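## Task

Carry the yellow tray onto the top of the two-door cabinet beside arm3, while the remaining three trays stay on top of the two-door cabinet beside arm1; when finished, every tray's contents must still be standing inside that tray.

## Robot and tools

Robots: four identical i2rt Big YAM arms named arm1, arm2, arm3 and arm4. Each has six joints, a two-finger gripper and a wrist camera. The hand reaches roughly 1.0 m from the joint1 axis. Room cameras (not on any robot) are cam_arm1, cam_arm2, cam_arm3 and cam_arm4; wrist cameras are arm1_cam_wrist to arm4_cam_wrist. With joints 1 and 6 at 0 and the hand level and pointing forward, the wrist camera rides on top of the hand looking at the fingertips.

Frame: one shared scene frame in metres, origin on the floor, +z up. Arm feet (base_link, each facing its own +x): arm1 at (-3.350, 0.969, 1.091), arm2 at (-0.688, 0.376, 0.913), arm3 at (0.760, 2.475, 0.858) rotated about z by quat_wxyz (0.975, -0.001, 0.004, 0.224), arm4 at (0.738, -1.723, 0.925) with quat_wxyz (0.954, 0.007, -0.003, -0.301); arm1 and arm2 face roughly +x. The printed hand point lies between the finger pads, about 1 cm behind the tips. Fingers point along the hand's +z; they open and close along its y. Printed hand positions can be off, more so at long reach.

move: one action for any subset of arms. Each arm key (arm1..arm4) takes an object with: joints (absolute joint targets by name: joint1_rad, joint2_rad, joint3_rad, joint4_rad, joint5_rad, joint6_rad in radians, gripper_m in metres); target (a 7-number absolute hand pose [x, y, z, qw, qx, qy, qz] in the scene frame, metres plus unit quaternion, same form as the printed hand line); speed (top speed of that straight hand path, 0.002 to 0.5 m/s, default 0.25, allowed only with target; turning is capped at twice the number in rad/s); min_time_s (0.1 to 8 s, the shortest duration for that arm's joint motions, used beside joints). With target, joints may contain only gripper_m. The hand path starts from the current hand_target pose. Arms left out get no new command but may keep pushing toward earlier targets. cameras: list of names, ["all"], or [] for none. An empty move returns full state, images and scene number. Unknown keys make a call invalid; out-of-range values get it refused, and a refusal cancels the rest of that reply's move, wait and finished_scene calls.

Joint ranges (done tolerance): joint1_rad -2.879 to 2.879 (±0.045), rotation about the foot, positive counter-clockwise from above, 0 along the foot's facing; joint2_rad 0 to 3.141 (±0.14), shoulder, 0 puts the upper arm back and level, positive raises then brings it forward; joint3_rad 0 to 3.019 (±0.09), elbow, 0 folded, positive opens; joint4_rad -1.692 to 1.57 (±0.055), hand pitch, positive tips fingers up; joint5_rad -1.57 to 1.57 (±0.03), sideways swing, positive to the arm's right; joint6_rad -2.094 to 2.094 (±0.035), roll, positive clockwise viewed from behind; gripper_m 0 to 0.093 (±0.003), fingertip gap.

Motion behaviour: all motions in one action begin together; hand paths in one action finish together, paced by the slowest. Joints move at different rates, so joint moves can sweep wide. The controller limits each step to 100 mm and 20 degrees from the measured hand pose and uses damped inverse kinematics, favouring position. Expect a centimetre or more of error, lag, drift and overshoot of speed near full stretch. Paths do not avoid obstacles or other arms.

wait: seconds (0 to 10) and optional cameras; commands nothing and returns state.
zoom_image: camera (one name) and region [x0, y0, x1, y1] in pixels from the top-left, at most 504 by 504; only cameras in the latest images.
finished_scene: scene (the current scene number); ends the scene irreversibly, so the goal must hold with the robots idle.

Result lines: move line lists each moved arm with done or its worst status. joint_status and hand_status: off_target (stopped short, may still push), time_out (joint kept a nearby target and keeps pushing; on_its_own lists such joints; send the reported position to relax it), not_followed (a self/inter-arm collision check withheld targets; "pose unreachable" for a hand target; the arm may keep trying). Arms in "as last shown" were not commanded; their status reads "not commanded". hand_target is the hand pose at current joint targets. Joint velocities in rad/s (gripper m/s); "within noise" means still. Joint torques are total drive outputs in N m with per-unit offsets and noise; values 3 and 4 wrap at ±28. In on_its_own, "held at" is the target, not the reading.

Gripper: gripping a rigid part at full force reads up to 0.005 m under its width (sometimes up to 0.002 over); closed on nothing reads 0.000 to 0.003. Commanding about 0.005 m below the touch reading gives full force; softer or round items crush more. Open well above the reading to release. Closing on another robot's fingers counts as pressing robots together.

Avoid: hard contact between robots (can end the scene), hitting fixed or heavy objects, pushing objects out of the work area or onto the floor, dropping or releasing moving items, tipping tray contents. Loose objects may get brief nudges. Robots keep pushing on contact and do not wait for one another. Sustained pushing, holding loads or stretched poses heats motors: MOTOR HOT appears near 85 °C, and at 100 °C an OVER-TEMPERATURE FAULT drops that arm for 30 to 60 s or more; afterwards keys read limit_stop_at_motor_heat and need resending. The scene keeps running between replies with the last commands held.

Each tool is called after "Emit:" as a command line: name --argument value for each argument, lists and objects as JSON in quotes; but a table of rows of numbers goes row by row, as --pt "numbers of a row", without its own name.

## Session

Emit:
move --cameras '["arm1_cam_wrist", "arm2_cam_wrist", "arm3_cam_wrist", "cam_arm1", "cam_arm2", "cam_arm3"]'

Emit:
zoom_image --camera "cam_arm1" --region '[440, 160, 680, 300]'

Emit:
zoom_image --camera "arm1_cam_wrist" --region '[190, 170, 460, 450]'

Scene clock: 0.00 s.
Joint torques (N m): no reading
Heat: arm1: hottest joint2_rad 29 °C; arm2: hottest joint3_rad 33 °C; arm3: hottest joint3_rad 30 °C; arm4: hottest joint3_rad 38 °C.
Joint velocities: within noise
arm1.joint_positions: joint1_rad=+0.766 joint2_rad=+0.634 joint3_rad=+1.422 joint4_rad=-1.162 joint5_rad=-0.132 joint6_rad=-0.632 gripper_m=+0.09396
arm1.joint_status: not commanded
arm1.hand: x=-3.5247 y=+0.7837 z=+1.6824 quat_wxyz=(+0.075, +0.620, +0.543, -0.561) (m; scene frame)
arm1.hand_target: x=-3.5222 y=+0.7858 z=+1.6932 quat_wxyz=(+0.075, +0.615, +0.539, -0.571) (m; scene frame)
arm1.hand_status: not commanded
arm2.joint_positions: joint1_rad=-0.681 joint2_rad=+0.642 joint3_rad=+1.475 joint4_rad=-1.478 joint5_rad=+0.033 joint6_rad=-0.175 gripper_m=+0.09396
arm2.joint_status: not commanded
arm2.hand: x=-0.8437 y=+0.5195 z=+1.4598 quat_wxyz=(-0.214, +0.857, -0.253, -0.395) (m; scene frame)
arm2.hand_target: x=-0.8423 y=+0.5181 z=+1.4712 quat_wxyz=(-0.219, +0.851, -0.251, -0.406) (m; scene frame)
arm2.hand_status: not commanded
arm3.joint_positions: joint1_rad=-0.424 joint2_rad=+0.641 joint3_rad=+1.397 joint4_rad=-1.400 joint5_rad=+0.227 joint6_rad=+0.733 gripper_m=+0.09396
arm3.joint_status: not commanded
arm3.hand: x=+0.9971 y=+2.4438 z=+1.3841 quat_wxyz=(-0.448, -0.354, -0.818, -0.068) (m; scene frame)
arm3.hand_target: x=+0.9952 y=+2.4438 z=+1.3977 quat_wxyz=(-0.461, -0.353, -0.811, -0.074) (m; scene frame)
arm3.hand_status: not commanded
arm4.joint_positions: joint1_rad=-0.674 joint2_rad=+0.598 joint3_rad=+1.422 joint4_rad=-1.373 joint5_rad=+0.010 joint6_rad=+0.589 gripper_m=+0.09396
arm4.joint_status: not commanded
arm4.hand: x=+0.7921 y=-1.9387 z=+1.4740 quat_wxyz=(-0.457, -0.708, -0.513, +0.164) (m; scene frame)
arm4.hand_target: x=+0.7911 y=-1.9359 z=+1.4847 quat_wxyz=(-0.467, -0.703, -0.509, +0.168) (m; scene frame)
arm4.hand_status: not commanded
pictures: arm1_cam_wrist, arm2_cam_wrist, arm3_cam_wrist, cam_arm1, cam_arm2, cam_arm3
Images, in order (width x height): arm1_cam_wrist 672x504, arm2_cam_wrist 672x504, arm3_cam_wrist 672x504, cam_arm1 896x504, cam_arm2 896x504, cam_arm3 896x504.

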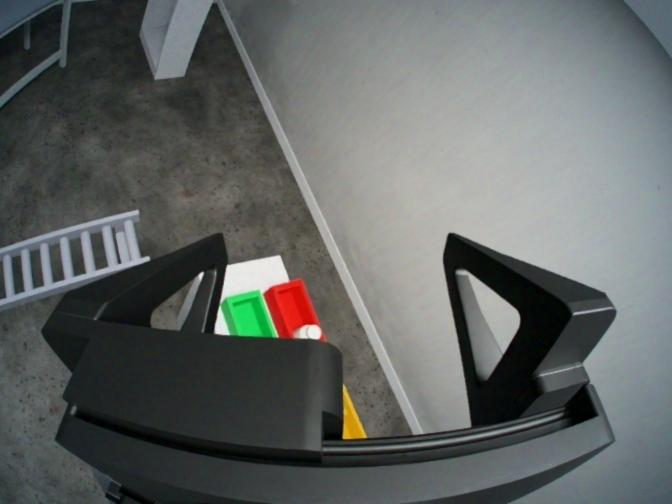

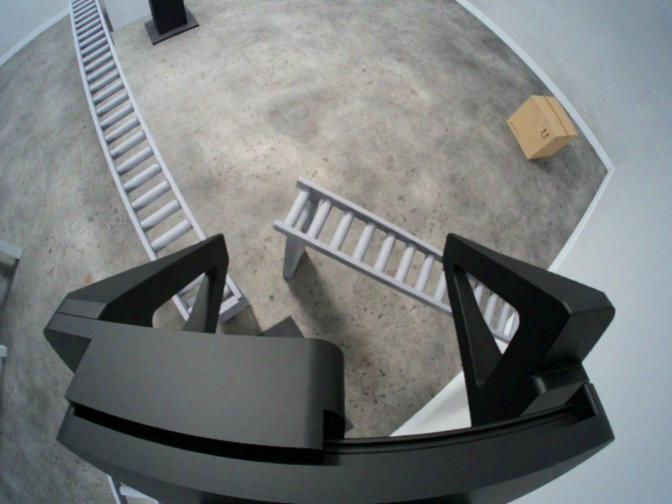

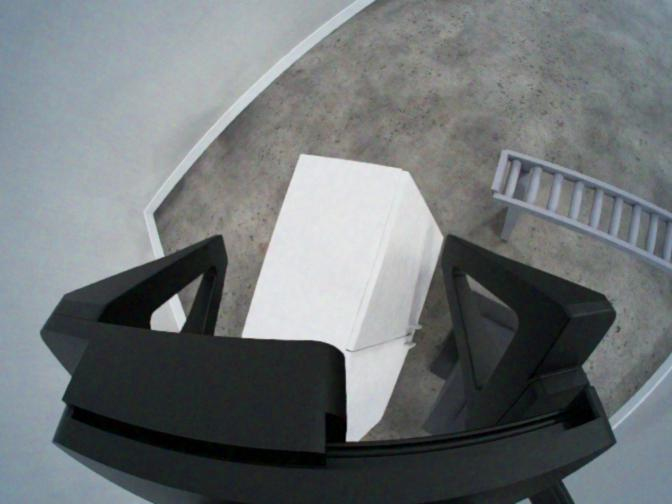

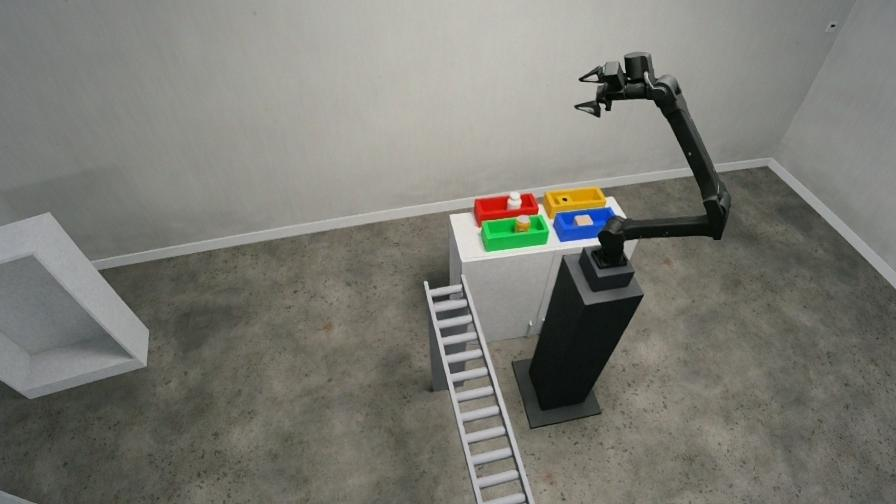

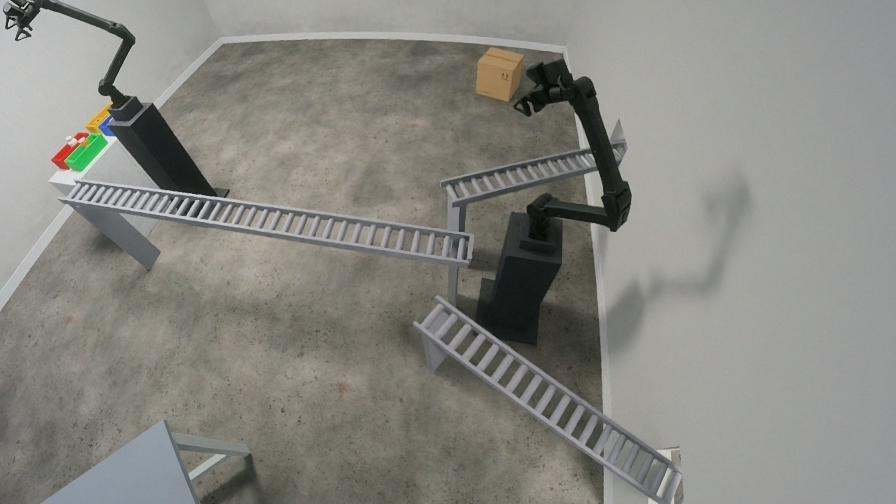

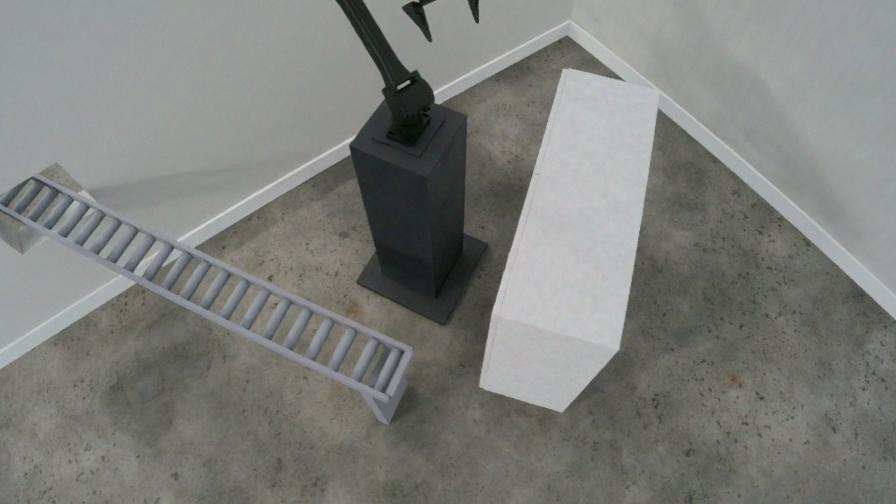

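Scaled by 2.100 from the camera's 896x504 image, which has a finer 1280x720 frame.

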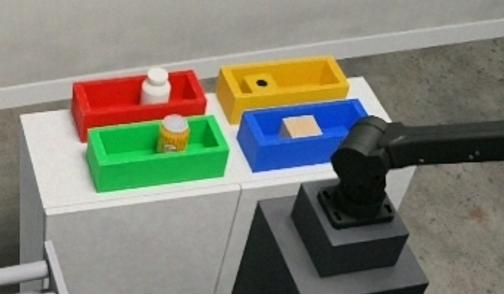

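Scaled by 1.800 from the camera's 672x504 image, which has a finer 960x720 frame.

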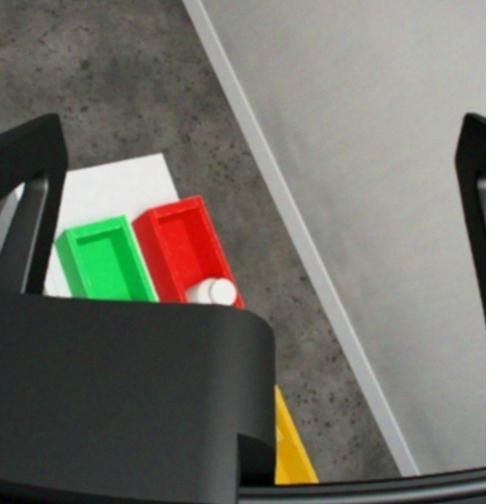

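Emit:
move --arm1 '{"target": [-3.91, 1.15, 1.15, 0, 0.7431, 0.6691, 0], "joints": {"gripper_m": 0.055}}' --arm2 '{"target": [-1.1, 0.72, 1.12, 0.1071, -0.8924, 0.3248, 0.2943], "joints": {"gripper_m": 0.06}}' --arm3 '{"target": [1.05, 1.98, 1.05, 0.2718, 0.472, 0.8241, -0.1557], "joints": {"gripper_m": 0.06}}' --arm4 '{"joints": {"joint2_rad": 1.3, "joint3_rad": 2.6, "joint4_rad": -0.3}, "min_time_s": 2.5}' --cameras '["arm1_cam_wrist", "arm2_cam_wrist", "arm3_cam_wrist", "cam_arm1", "cam_arm3"]'

Emit:
zoom_image --camera "arm1_cam_wrist" --region '[168, 0, 504, 252]'

Emit:
zoom_image --camera "cam_arm1" --region '[440, 160, 680, 300]'

Emit:
zoom_image --camera "arm2_cam_wrist" --region '[220, 100, 500, 310]'

Emit:
zoom_image --camera "arm3_cam_wrist" --region '[170, 60, 506, 312]'

Scene clock: 94.33 s.
Joint torques (N m): arm1=[-0.73 -20.42 11.79 0.36 0.22 0.02] | arm2=[0.97 -10.23 12.9 1.94 -0.03 0.21] | arm3=[0.38 -13.33 13.65 1.76 0.17 -0.08] | arm4=[-0.91 -3.37 5.79 1.07 0.01 0.02]
Heat: arm1: hottest joint3_rad 33 °C; arm2: hottest joint3_rad 38 °C; arm3: hottest joint3_rad 36 °C; arm4: hottest joint3_rad 47 °C.
move: arm1 off_target; arm2 off_target; arm3 off_target; arm4 done
Joint velocities: within noise
arm1.joint_positions: joint1_rad=-0.249 joint2_rad=+1.982 joint3_rad=+1.555 joint4_rad=-1.179 joint5_rad=-0.002 joint6_rad=-1.762 gripper_m=+0.05512
arm1.joint_status: all done
arm1.hand: x=-3.8973 y=+1.1399 z=+1.1390 quat_wxyz=(+0.013, +0.745, +0.666, +0.007) (m; scene frame)
arm1.hand_target: x=-3.9094 y=+1.1498 z=+1.1503 quat_wxyz=(+0.000, +0.743, +0.669, +0.000) (m; scene frame)
arm1.hand_status: off_target (0.020 m and 1.7 deg from the pose sent, 0.752 m and 68.9 deg at the start)
arm2.joint_positions: joint1_rad=-0.654 joint2_rad=+1.394 joint3_rad=+1.052 joint4_rad=-0.664 joint5_rad=-0.005 joint6_rad=-0.012 gripper_m=+0.06013
arm2.joint_status: all done
arm2.hand: x=-1.0793 y=+0.7090 z=+1.0933 quat_wxyz=(-0.100, +0.903, -0.326, -0.262) (m; scene frame)
arm2.hand_target: x=-1.0986 y=+0.7186 z=+1.1206 quat_wxyz=(-0.107, +0.892, -0.325, -0.295) (m; scene frame)
arm2.hand_status: off_target (0.035 m and 3.9 deg from the pose sent, 0.471 m and 19.2 deg at the start)
arm3.joint_positions: joint1_rad=-1.489 joint2_rad=+1.492 joint3_rad=+1.105 joint4_rad=-0.628 joint5_rad=-0.013 joint6_rad=+0.015 gripper_m=+0.06007
arm3.joint_status: all done
arm3.hand: x=+1.0402 y=+2.0079 z=+1.0164 quat_wxyz=(-0.240, -0.481, -0.833, +0.132) (m; scene frame)
arm3.hand_target: x=+1.0484 y=+1.9825 z=+1.0510 quat_wxyz=(-0.272, -0.472, -0.824, +0.156) (m; scene frame)
arm3.hand_status: off_target (0.045 m and 4.8 deg from the pose sent, 0.574 m and 35.5 deg at the start)
arm4.joint_positions: joint1_rad=-0.674 joint2_rad=+1.292 joint3_rad=+2.571 joint4_rad=-0.315 joint5_rad=+0.010 joint6_rad=+0.589 gripper_m=+0.09396
arm4.joint_status: all done
arm4.hand: x=+0.7914 y=-1.9604 z=+2.0059 quat_wxyz=(-0.896, -0.250, -0.171, +0.325) (m; scene frame)
arm4.hand_target: x=+0.7881 y=-1.9495 z=+2.0133 quat_wxyz=(-0.901, -0.237, -0.160, +0.326) (m; scene frame)
arm4.hand_status: not commanded
pictures: arm1_cam_wrist, arm2_cam_wrist, arm3_cam_wrist, cam_arm1, cam_arm3
Images, in order (width x height): arm1_cam_wrist 672x504, arm2_cam_wrist 672x504, arm3_cam_wrist 672x504, cam_arm1 896x504, cam_arm3 896x504.

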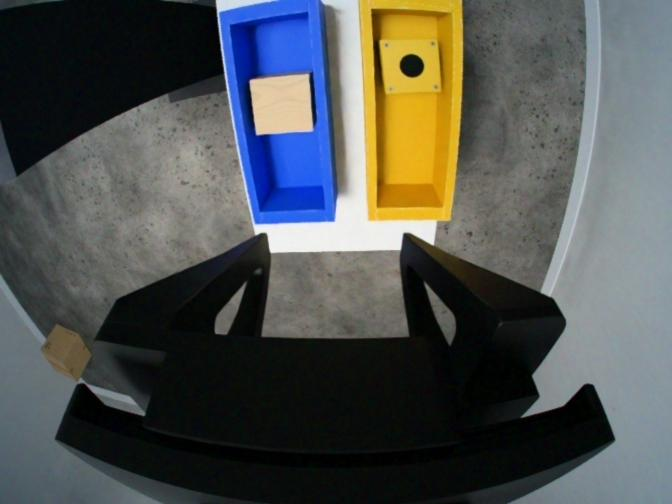

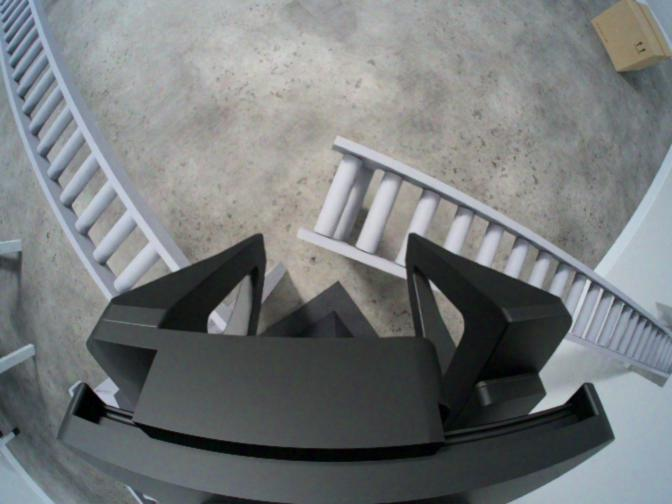

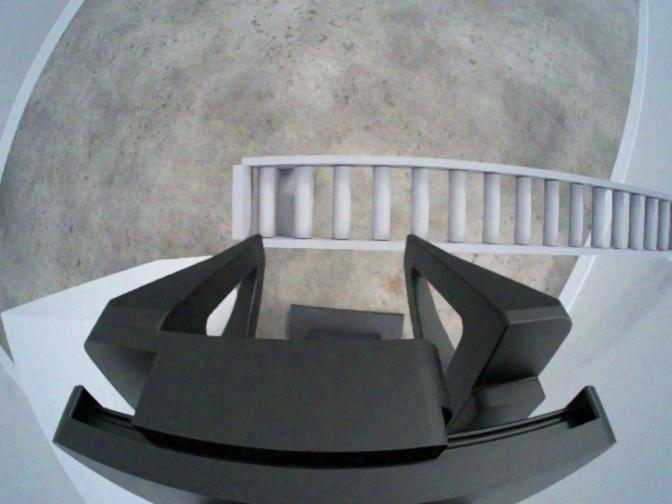

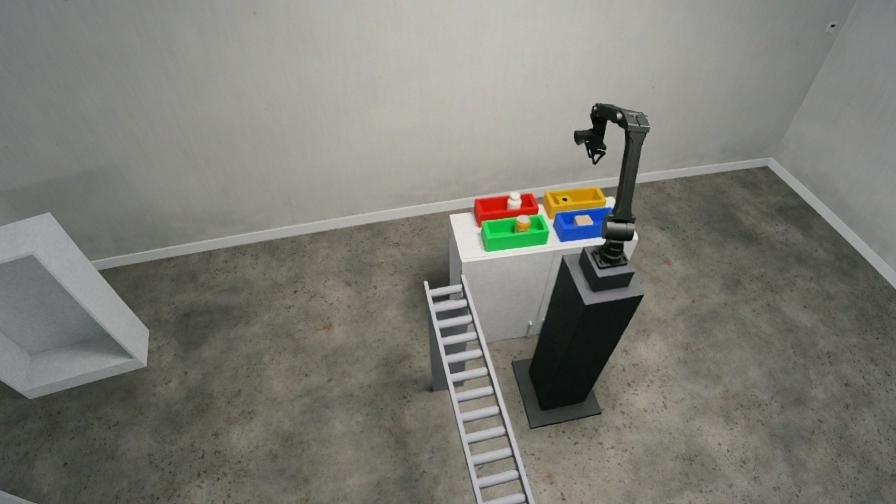

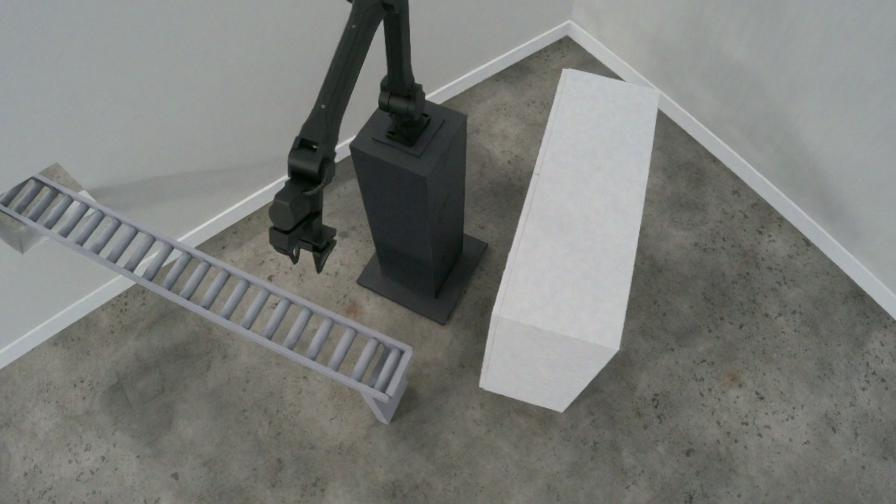

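Scaled by 1.500 from the camera's 672x504 image, which has a finer 960x720 frame.

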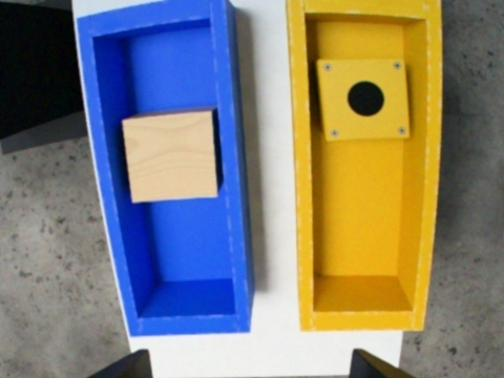

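Scaled by 2.100 from the camera's 896x504 image, which has a finer 1280x720 frame.

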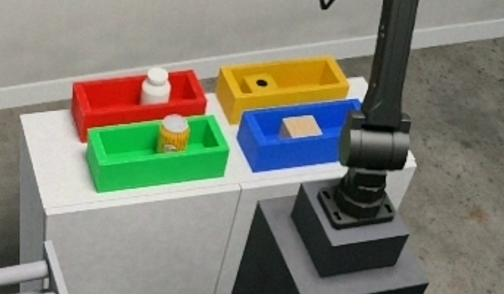

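Scaled by 1.800 from the camera's 672x504 image, which has a finer 960x720 frame.

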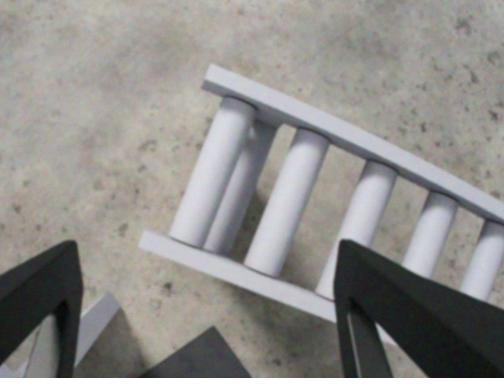

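Scaled by 1.500 from the camera's 672x504 image, which has a finer 960x720 frame.

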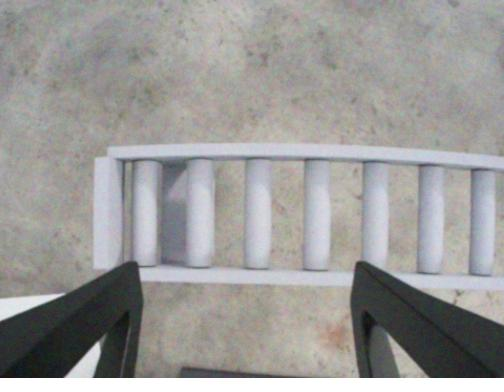

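Emit:
move --arm1 '{"target": [-3.9465, 1.1413, 0.91, 0, 0.7224, 0.6915, 0], "joints": {"gripper_m": 0.045}}' --arm2 '{"joints": {"joint2_rad": 1.3, "joint3_rad": 2.6, "joint4_rad": -0.3}, "min_time_s": 2.5}' --arm3 '{"joints": {"joint2_rad": 1.3, "joint3_rad": 2.6, "joint4_rad": -0.3}, "min_time_s": 2.5}' --cameras '["arm1_cam_wrist", "cam_arm1"]'

Emit:
zoom_image --camera "arm1_cam_wrist" --region '[168, 0, 504, 252]'

Emit:
zoom_image --camera "cam_arm1" --region '[530, 150, 630, 250]'

Scene clock: 214.93 s.
Joint torques (N m): arm1=[0.44 -23.36 8.91 0.94 0.22 0.02] | arm2=[1.14 -1.96 3.59 1.05 -0.06 0.18] | arm3=[0.5 -3.96 3.88 1.02 0.18 -0.07] | arm4=[-1.03 -3.25 5.83 1.02 0.03 0.02]
Heat: arm1: hottest joint3_rad 36 °C; arm2: hottest joint3_rad 49 °C; arm3: hottest joint3_rad 45 °C; arm4: hottest joint3_rad 43 °C.
move: arm1 off_target; arm2 done; arm3 done
Joint velocities: within noise
arm1.joint_positions: joint1_rad=-0.235 joint2_rad=+2.411 joint3_rad=+1.602 joint4_rad=-0.806 joint5_rad=-0.002 joint6_rad=-1.792 gripper_m=+0.04512
arm1.joint_status: all done
arm1.hand: x=-3.9277 y=+1.1405 z=+0.9035 quat_wxyz=(+0.017, +0.731, +0.683, +0.009) (m; scene frame)
arm1.hand_target: x=-3.9460 y=+1.1411 z=+0.9105 quat_wxyz=(+0.000, +0.722, +0.691, +0.000) (m; scene frame)
arm1.hand_status: off_target (0.020 m and 2.6 deg from the pose sent, 0.234 m and 4.2 deg at the start)
arm2.joint_positions: joint1_rad=-0.654 joint2_rad=+1.301 joint3_rad=+2.596 joint4_rad=-0.310 joint5_rad=-0.005 joint6_rad=-0.012 gripper_m=+0.06013
arm2.joint_status: all done
arm2.hand: x=-0.8629 y=+0.5140 z=+2.0022 quat_wxyz=(-0.339, +0.271, -0.092, -0.896) (m; scene frame)
arm2.hand_target: x=-0.8607 y=+0.5089 z=+2.0046 quat_wxyz=(-0.328, +0.265, -0.089, -0.902) (m; scene frame)
arm2.hand_status: not commanded
arm3.joint_positions: joint1_rad=-1.489 joint2_rad=+1.306 joint3_rad=+2.590 joint4_rad=-0.309 joint5_rad=-0.013 joint6_rad=+0.015 gripper_m=+0.06007
arm3.joint_status: all done
arm3.hand: x=+0.8901 y=+2.2771 z=+1.9437 quat_wxyz=(-0.834, -0.139, -0.259, +0.467) (m; scene frame)
arm3.hand_target: x=+0.8812 y=+2.2867 z=+1.9485 quat_wxyz=(-0.831, -0.134, -0.249, +0.479) (m; scene frame)
arm3.hand_status: not commanded
arm4: as last shown
pictures: arm1_cam_wrist, cam_arm1
Images, in order (width x height): arm1_cam_wrist 672x504, cam_arm1 896x504.

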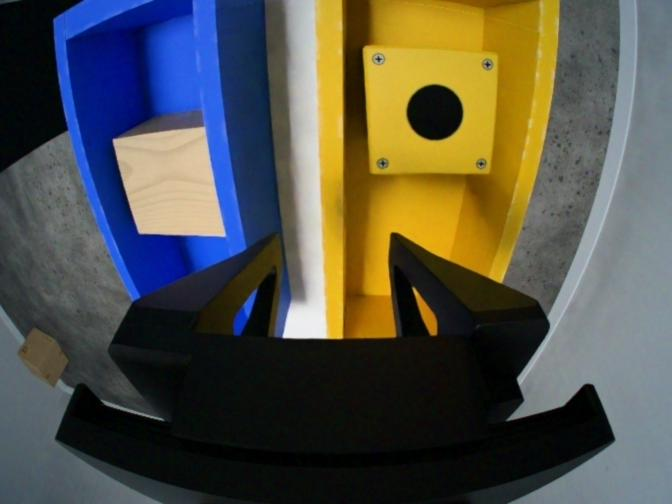

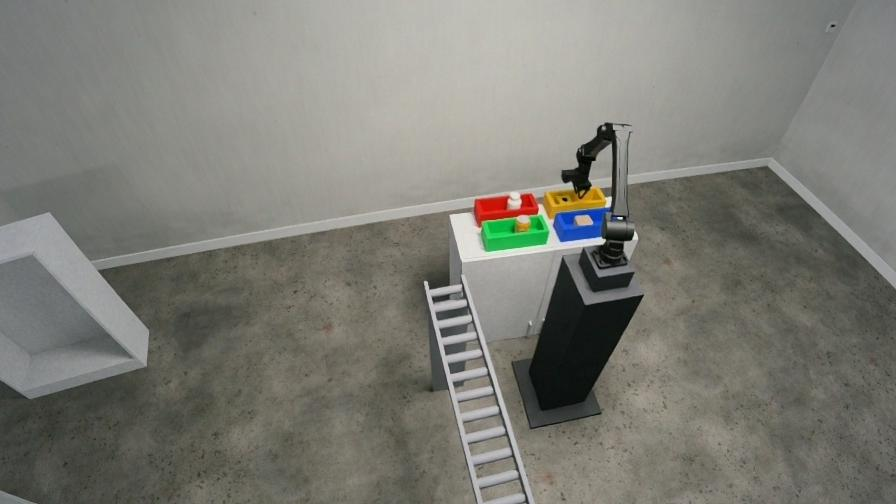

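Scaled by 1.500 from the camera's 672x504 image, which has a finer 960x720 frame.

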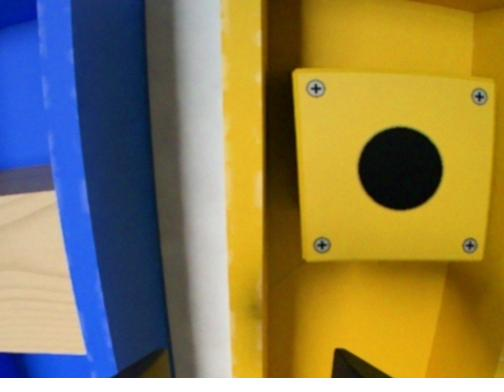

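Scaled by 5.040 from the camera's 896x504 image, which has a finer 1280x720 frame.

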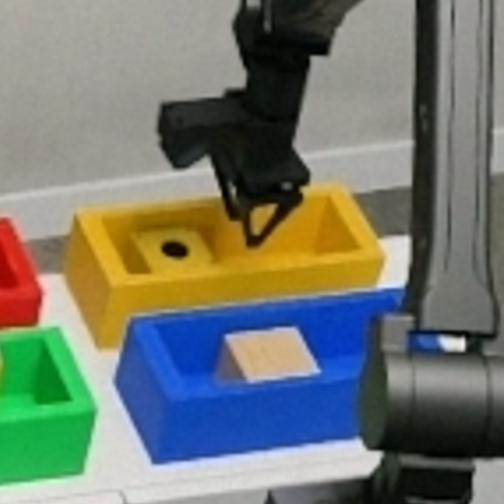

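Emit:
move --arm1 '{"target": [-3.942, 1.141, 0.855, 0, 0.7224, 0.6915, 0], "speed": 0.15}' --cameras '["arm1_cam_wrist", "cam_arm1"]'

Emit:
zoom_image --camera "arm1_cam_wrist" --region '[168, 80, 504, 332]'

Scene clock: 238.23 s.
Joint torques (N m): arm1=[0.32 -23.24 8.31 0.98 0.22 0.03] | arm2=[1.38 -1.96 3.99 1.11 -0.07 0.24] | arm3=[0.44 -3.96 3.85 1.03 0.19 -0.07] | arm4=[-0.97 -3.14 5.83 1.06 0 0.02]
Heat: arm1: hottest joint2_rad 36 °C; arm2: hottest joint3_rad 42 °C; arm3: hottest joint3_rad 42 °C; arm4: hottest joint3_rad 42 °C.
move: arm1 off_target
Joint velocities: within noise
arm1.joint_positions: joint1_rad=-0.235 joint2_rad=+2.508 joint3_rad=+1.621 joint4_rad=-0.725 joint5_rad=-0.002 joint6_rad=-1.794 gripper_m=+0.04512
arm1.joint_status: not commanded
arm1.hand: x=-3.9246 y=+1.1395 z=+0.8511 quat_wxyz=(+0.015, +0.730, +0.683, +0.008) (m; scene frame)
arm1.hand_target: x=-3.9417 y=+1.1408 z=+0.8554 quat_wxyz=(+0.000, +0.722, +0.691, +0.000) (m; scene frame)
arm1.hand_status: off_target (0.018 m and 2.4 deg from the pose sent, 0.051 m and 2.6 deg at the start)
arm2, arm3, arm4: as last shown
pictures: arm1_cam_wrist, cam_arm1
Images, in order (width x height): arm1_cam_wrist 672x504, cam_arm1 896x504.

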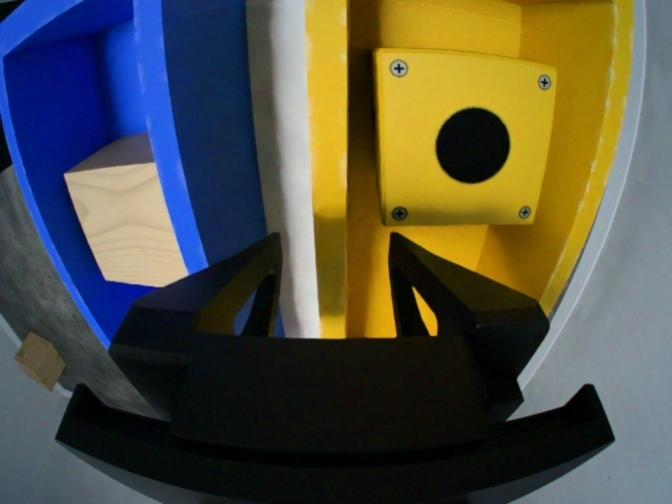

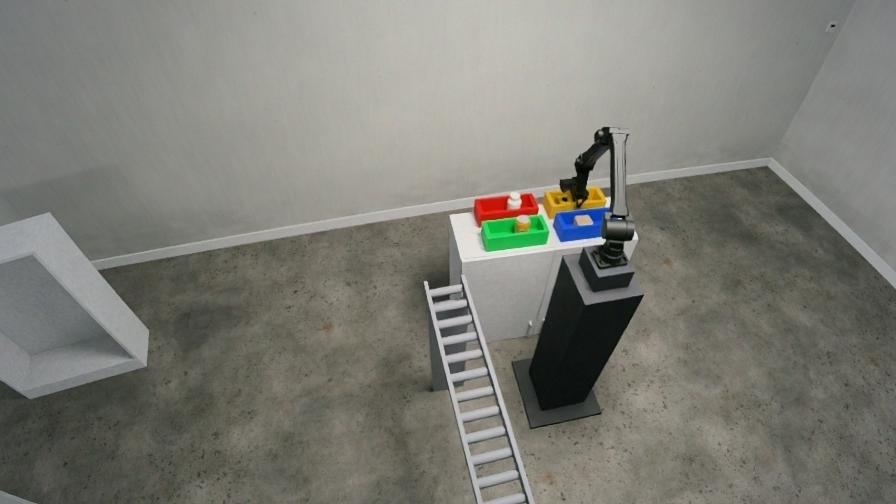

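Scaled by 1.500 from the camera's 672x504 image, which has a finer 960x720 frame.

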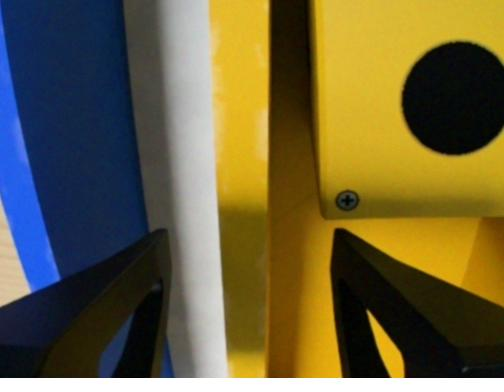

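Emit:
move --arm1 '{"target": [-3.94, 1.141, 0.826, 0, 0.7224, 0.6915, 0], "speed": 0.12}' --cameras '[]'

Emit:
move --arm1 '{"joints": {"gripper_m": 0.004}}' --cameras '["arm1_cam_wrist", "cam_arm1"]'

Emit:
zoom_image --camera "arm1_cam_wrist" --region '[168, 80, 504, 332]'

Scene clock: 250.53 s.
Joint torques (N m): arm1=[-0.03 -22.48 8.23 1.01 0.16 0.03] | arm2=[1.55 -1.9 3.77 1.05 -0.03 0.21] | arm3=[0.44 -3.9 3.86 1.02 0.19 -0.07] | arm4=[-1.2 -3.25 5.78 0.98 0.03 0.03]
Heat: arm1: hottest joint2_rad 39 °C; arm2: hottest joint3_rad 40 °C; arm3: hottest joint3_rad 41 °C; arm4: hottest joint3_rad 42 °C.
move: arm1 off_target
Joint velocities: within noise
arm1.joint_positions: joint1_rad=-0.235 joint2_rad=+2.553 joint3_rad=+1.639 joint4_rad=-0.687 joint5_rad=+0.000 joint6_rad=-1.794 gripper_m=+0.04512
arm1.joint_status: not commanded
arm1.hand: x=-3.9265 y=+1.1407 z=+0.8289 quat_wxyz=(+0.010, +0.730, +0.684, +0.006) (m; scene frame)
arm1.hand_target: x=-3.9396 y=+1.1409 z=+0.8263 quat_wxyz=(+0.000, +0.722, +0.691, +0.000) (m; scene frame)
arm1.hand_status: off_target (0.014 m and 1.8 deg from the pose sent, 0.030 m and 2.4 deg at the start)
arm2, arm3, arm4: as last shown
pictures: none
No camera images: "cameras" was empty.

Scene clock: 251.27 s.
Joint torques (N m): arm1=[0.44 -22.71 7.66 0.98 0.16 0.07] | arm2=[2.67 -2.49 3.95 1.11 -0.02 0.22] | arm3=[0.5 -3.9 3.86 1.05 0.18 -0.07] | arm4=[-0.91 -3.19 5.81 1.05 0.04 0]
Heat: arm1: hottest joint2_rad 39 °C; arm2: hottest joint3_rad 40 °C; arm3: hottest joint3_rad 41 °C; arm4: hottest joint3_rad 42 °C.
move: arm1 off_target
Joint velocities: within noise
arm1.joint_positions: joint1_rad=-0.235 joint2_rad=+2.552 joint3_rad=+1.645 joint4_rad=-0.684 joint5_rad=+0.000 joint6_rad=-1.800 gripper_m=+0.01118
arm1.joint_status: gripper_m off_target (ended at +0.01120, target +0.00400)
arm1.hand: x=-3.9309 y=+1.1420 z=+0.8312 quat_wxyz=(+0.006, +0.728, +0.686, +0.003) (m; scene frame)
arm1.hand_target: x=-3.9398 y=+1.1409 z=+0.8265 quat_wxyz=(+0.000, +0.722, +0.691, +0.000) (m; scene frame)
arm1.hand_status: not commanded
arm2, arm3, arm4: as last shown
pictures: arm1_cam_wrist, cam_arm1
Images, in order (width x height): arm1_cam_wrist 672x504, cam_arm1 896x504.

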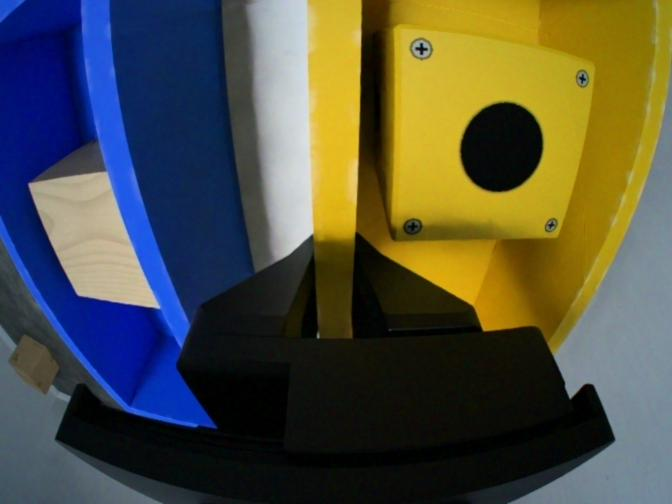

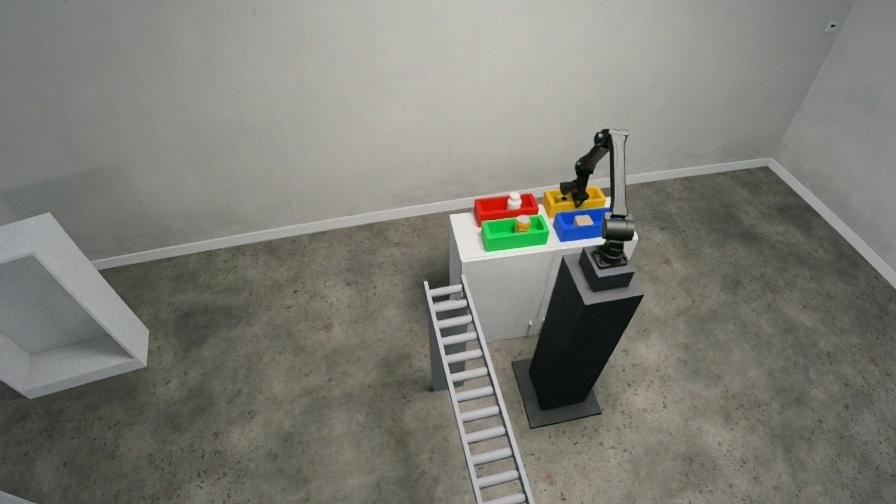

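Scaled by 1.500 from the camera's 672x504 image, which has a finer 960x720 frame.

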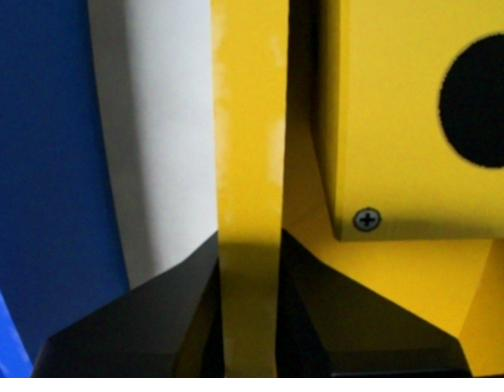

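Emit:
move --arm1 '{"target": [-3.94, 1.141, 0.90, 0, 0.7224, 0.6915, 0], "speed": 0.1}' --cameras '["arm1_cam_wrist", "cam_arm1"]'

Emit:
move --arm1 '{"target": [-3.94, 1.141, 1.11, 0, 0.7224, 0.6915, 0], "speed": 0.16}' --cameras '["arm1_cam_wrist", "cam_arm1"]'

Emit:
zoom_image --camera "cam_arm1" --region '[430, 100, 670, 300]'

Scene clock: 267.50 s.
Joint torques (N m): arm1=[0.44 -27.75 6.76 0.2 0.05 0.04] | arm2=[1.79 -2.37 3.86 1.18 -0.02 0.21] | arm3=[0.56 -3.9 3.86 0.99 0.19 -0.08] | arm4=[-0.91 -3.49 5.83 1.11 0.02 -0.01]
Heat: arm1: hottest joint2_rad 38 °C; arm2: hottest joint3_rad 38 °C; arm3: hottest joint3_rad 39 °C; arm4: hottest joint3_rad 42 °C.
move: arm1 off_target
Joint velocities: within noise
arm1.joint_positions: joint1_rad=-0.235 joint2_rad=+2.479 joint3_rad=+1.597 joint4_rad=-0.759 joint5_rad=+0.002 joint6_rad=-1.800 gripper_m=+0.01118
arm1.joint_status: not commanded
arm1.hand: x=-3.9141 y=+1.1374 z=+0.8629 quat_wxyz=(+0.027, +0.728, +0.685, +0.017) (m; scene frame)
arm1.hand_target: x=-3.9393 y=+1.1408 z=+0.8996 quat_wxyz=(+0.000, +0.722, +0.691, +0.000) (m; scene frame)
arm1.hand_status: off_target (0.045 m and 3.8 deg from the pose sent, 0.069 m and 1.2 deg at the start)
arm2, arm3, arm4: as last shown
pictures: arm1_cam_wrist, cam_arm1
Images, in order (width x height): arm1_cam_wrist 672x504, cam_arm1 896x504.

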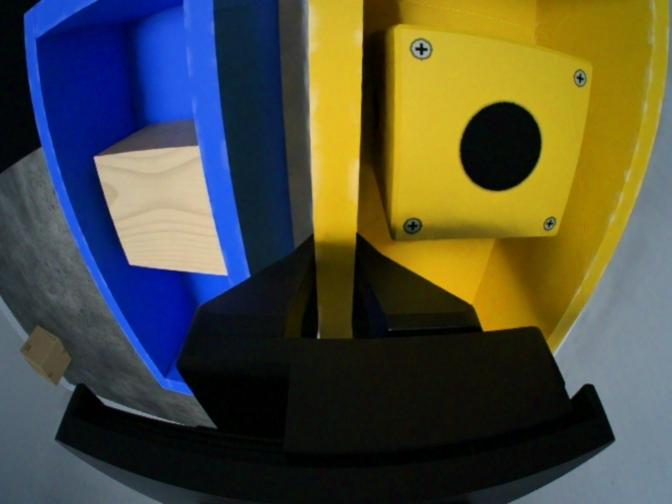

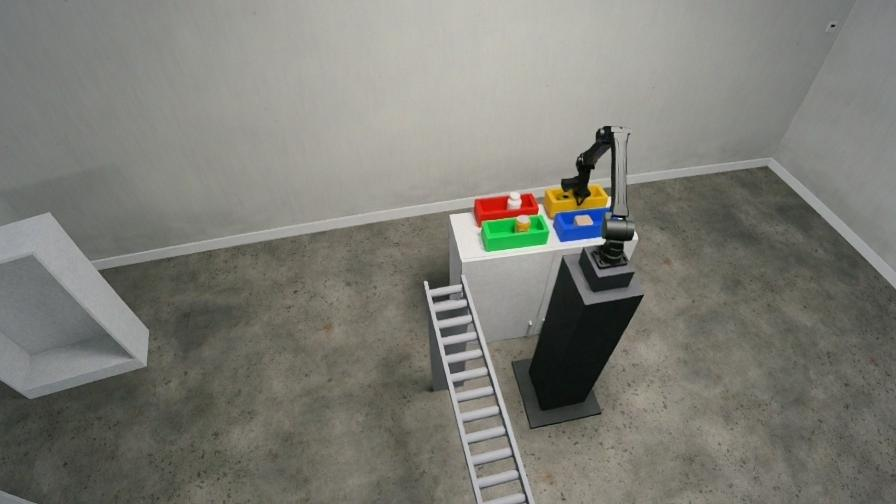

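Scene clock: 269.73 s.
Joint torques (N m): arm1=[0.32 -25.99 12.97 0.14 0.08 0.06] | arm2=[1.32 -1.73 3.86 1.13 -0.08 0.19] | arm3=[0.5 -4.07 3.86 1.03 0.18 -0.07] | arm4=[-0.91 -3.14 5.81 1.05 0.03 0.03]
Heat: arm1: hottest joint2_rad 39 °C; arm2: hottest joint3_rad 38 °C; arm3: hottest joint3_rad 39 °C; arm4: hottest joint3_rad 42 °C.
move: arm1 off_target
Joint velocities: within noise
arm1.joint_positions: joint1_rad=-0.235 joint2_rad=+2.137 joint3_rad=+1.587 joint4_rad=-1.129 joint5_rad=+0.002 joint6_rad=-1.800 gripper_m=+0.01118
arm1.joint_status: not commanded
arm1.hand: x=-3.9066 y=+1.1352 z=+1.0623 quat_wxyz=(+0.043, +0.727, +0.685, +0.027) (m; scene frame)
arm1.hand_target: x=-3.9370 y=+1.1401 z=+1.1107 quat_wxyz=(+0.000, +0.722, +0.691, +0.000) (m; scene frame)
arm1.hand_status: off_target (0.059 m and 5.9 deg from the pose sent, 0.249 m and 3.8 deg at the start)
arm2, arm3, arm4: as last shown
pictures: arm1_cam_wrist, cam_arm1
Images, in order (width x height): arm1_cam_wrist 672x504, cam_arm1 896x504.

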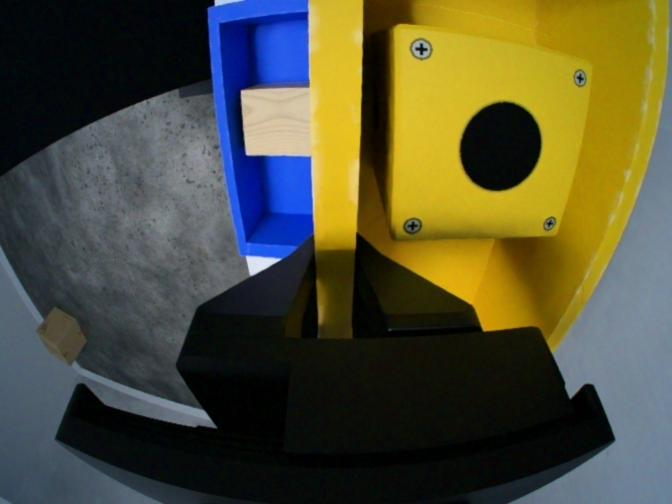

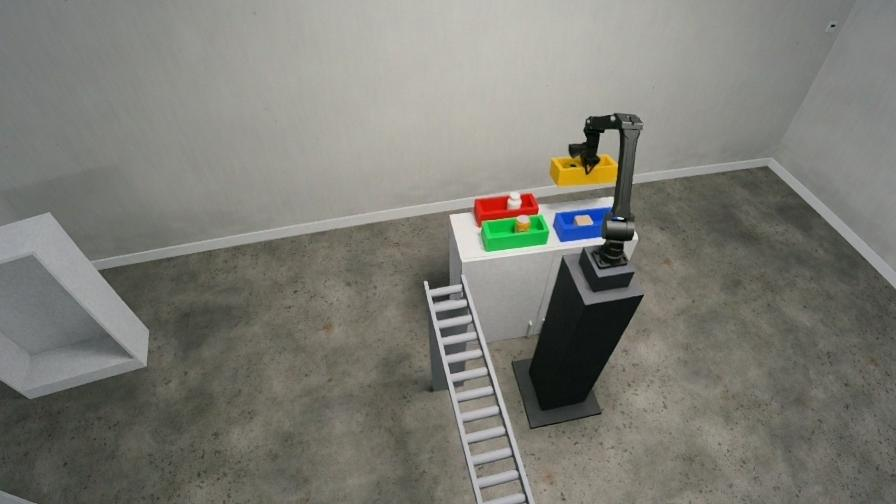

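Scaled by 2.100 from the camera's 896x504 image, which has a finer 1280x720 frame.

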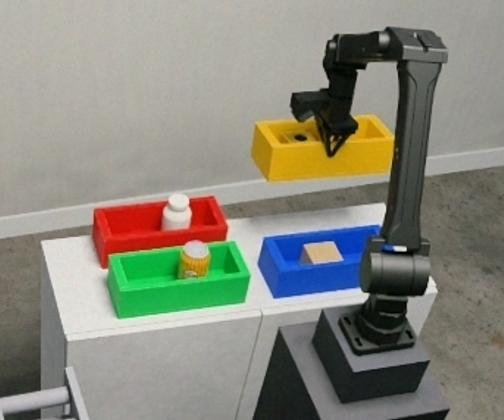

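Emit:
move --arm1 '{"joints": {"joint1_rad": 1.695, "joint6_rad": -1.506}, "min_time_s": 5}' --cameras '["arm1_cam_wrist", "cam_arm1", "cam_arm2"]'

Emit:
zoom_image --camera "cam_arm1" --region '[405, 230, 525, 374]'

Emit:
zoom_image --camera "arm1_cam_wrist" --region '[140, 0, 476, 280]'

Scene clock: 301.10 s.
Joint torques (N m): arm1=[-1.2 -26.11 12.9 0.14 0.08 0.26] | arm2=[2.37 -2.55 3.82 1.42 -0.08 0.15] | arm3=[0.44 -3.9 3.88 1.02 0.18 -0.07] | arm4=[-0.97 -3.19 5.81 1.03 0.03 0.02]
Heat: arm1: hottest joint2_rad 40 °C; arm2: hottest joint3_rad 36 °C; arm3: hottest joint3_rad 37 °C; arm4: hottest joint3_rad 42 °C.
move: arm1 done
Joint velocities: within noise
arm1.joint_positions: joint1_rad=+1.704 joint2_rad=+2.137 joint3_rad=+1.587 joint4_rad=-1.129 joint5_rad=+0.003 joint6_rad=-1.519 gripper_m=+0.01118
arm1.joint_status: all done
arm1.hand: x=-3.3047 y=+0.3894 z=+1.0574 quat_wxyz=(-0.008, -0.014, +0.998, +0.055) (m; scene frame)
arm1.hand_target: x=-3.3067 y=+0.3581 z=+1.1056 quat_wxyz=(-0.003, -0.003, +1.000, +0.004) (m; scene frame)
arm1.hand_status: not commanded
arm2, arm3, arm4: as last shown
pictures: arm1_cam_wrist, cam_arm1, cam_arm2
Images, in order (width x height): arm1_cam_wrist 672x504, cam_arm1 896x504, cam_arm2 896x504.

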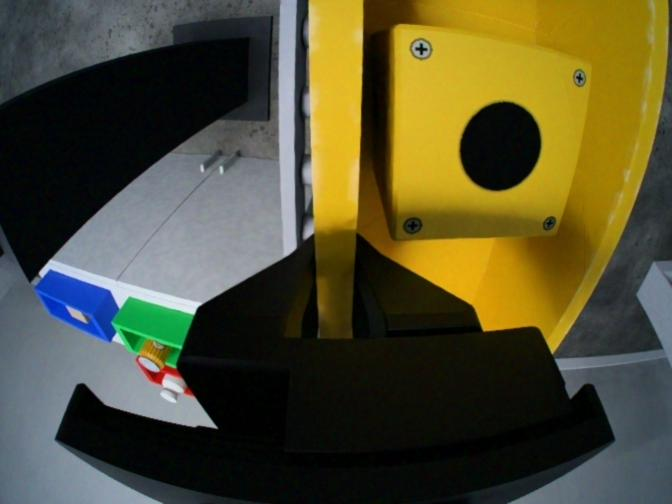

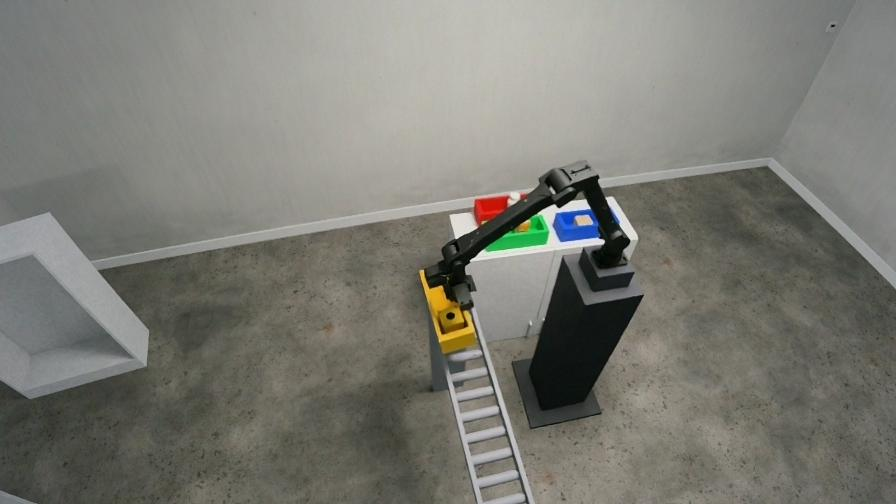

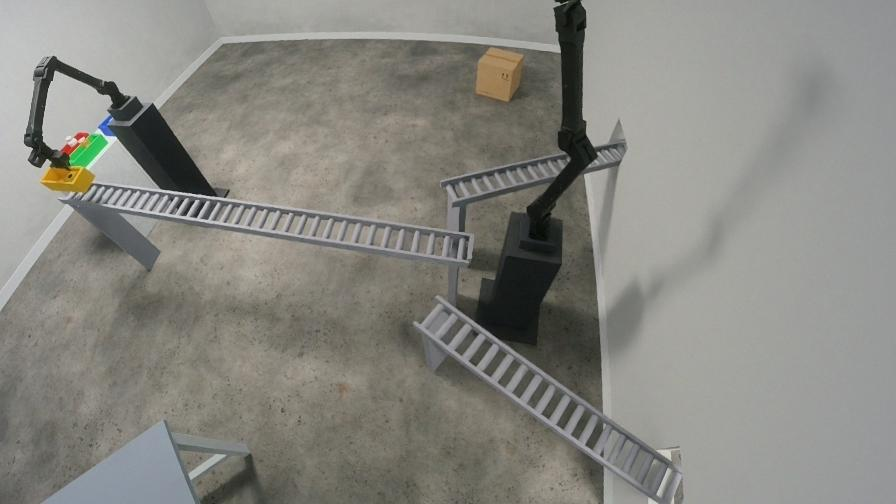

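Scaled by 3.500 from the camera's 896x504 image, which has a finer 1280x720 frame.

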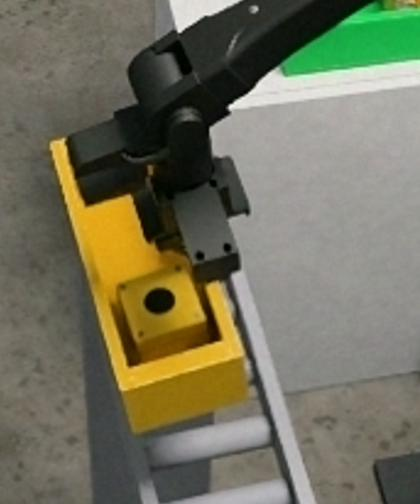

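Scaled by 1.500 from the camera's 672x504 image, which has a finer 960x720 frame.

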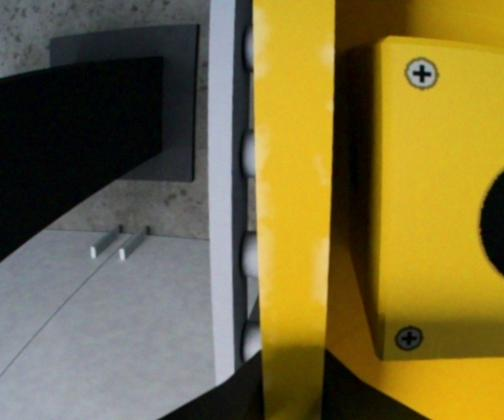

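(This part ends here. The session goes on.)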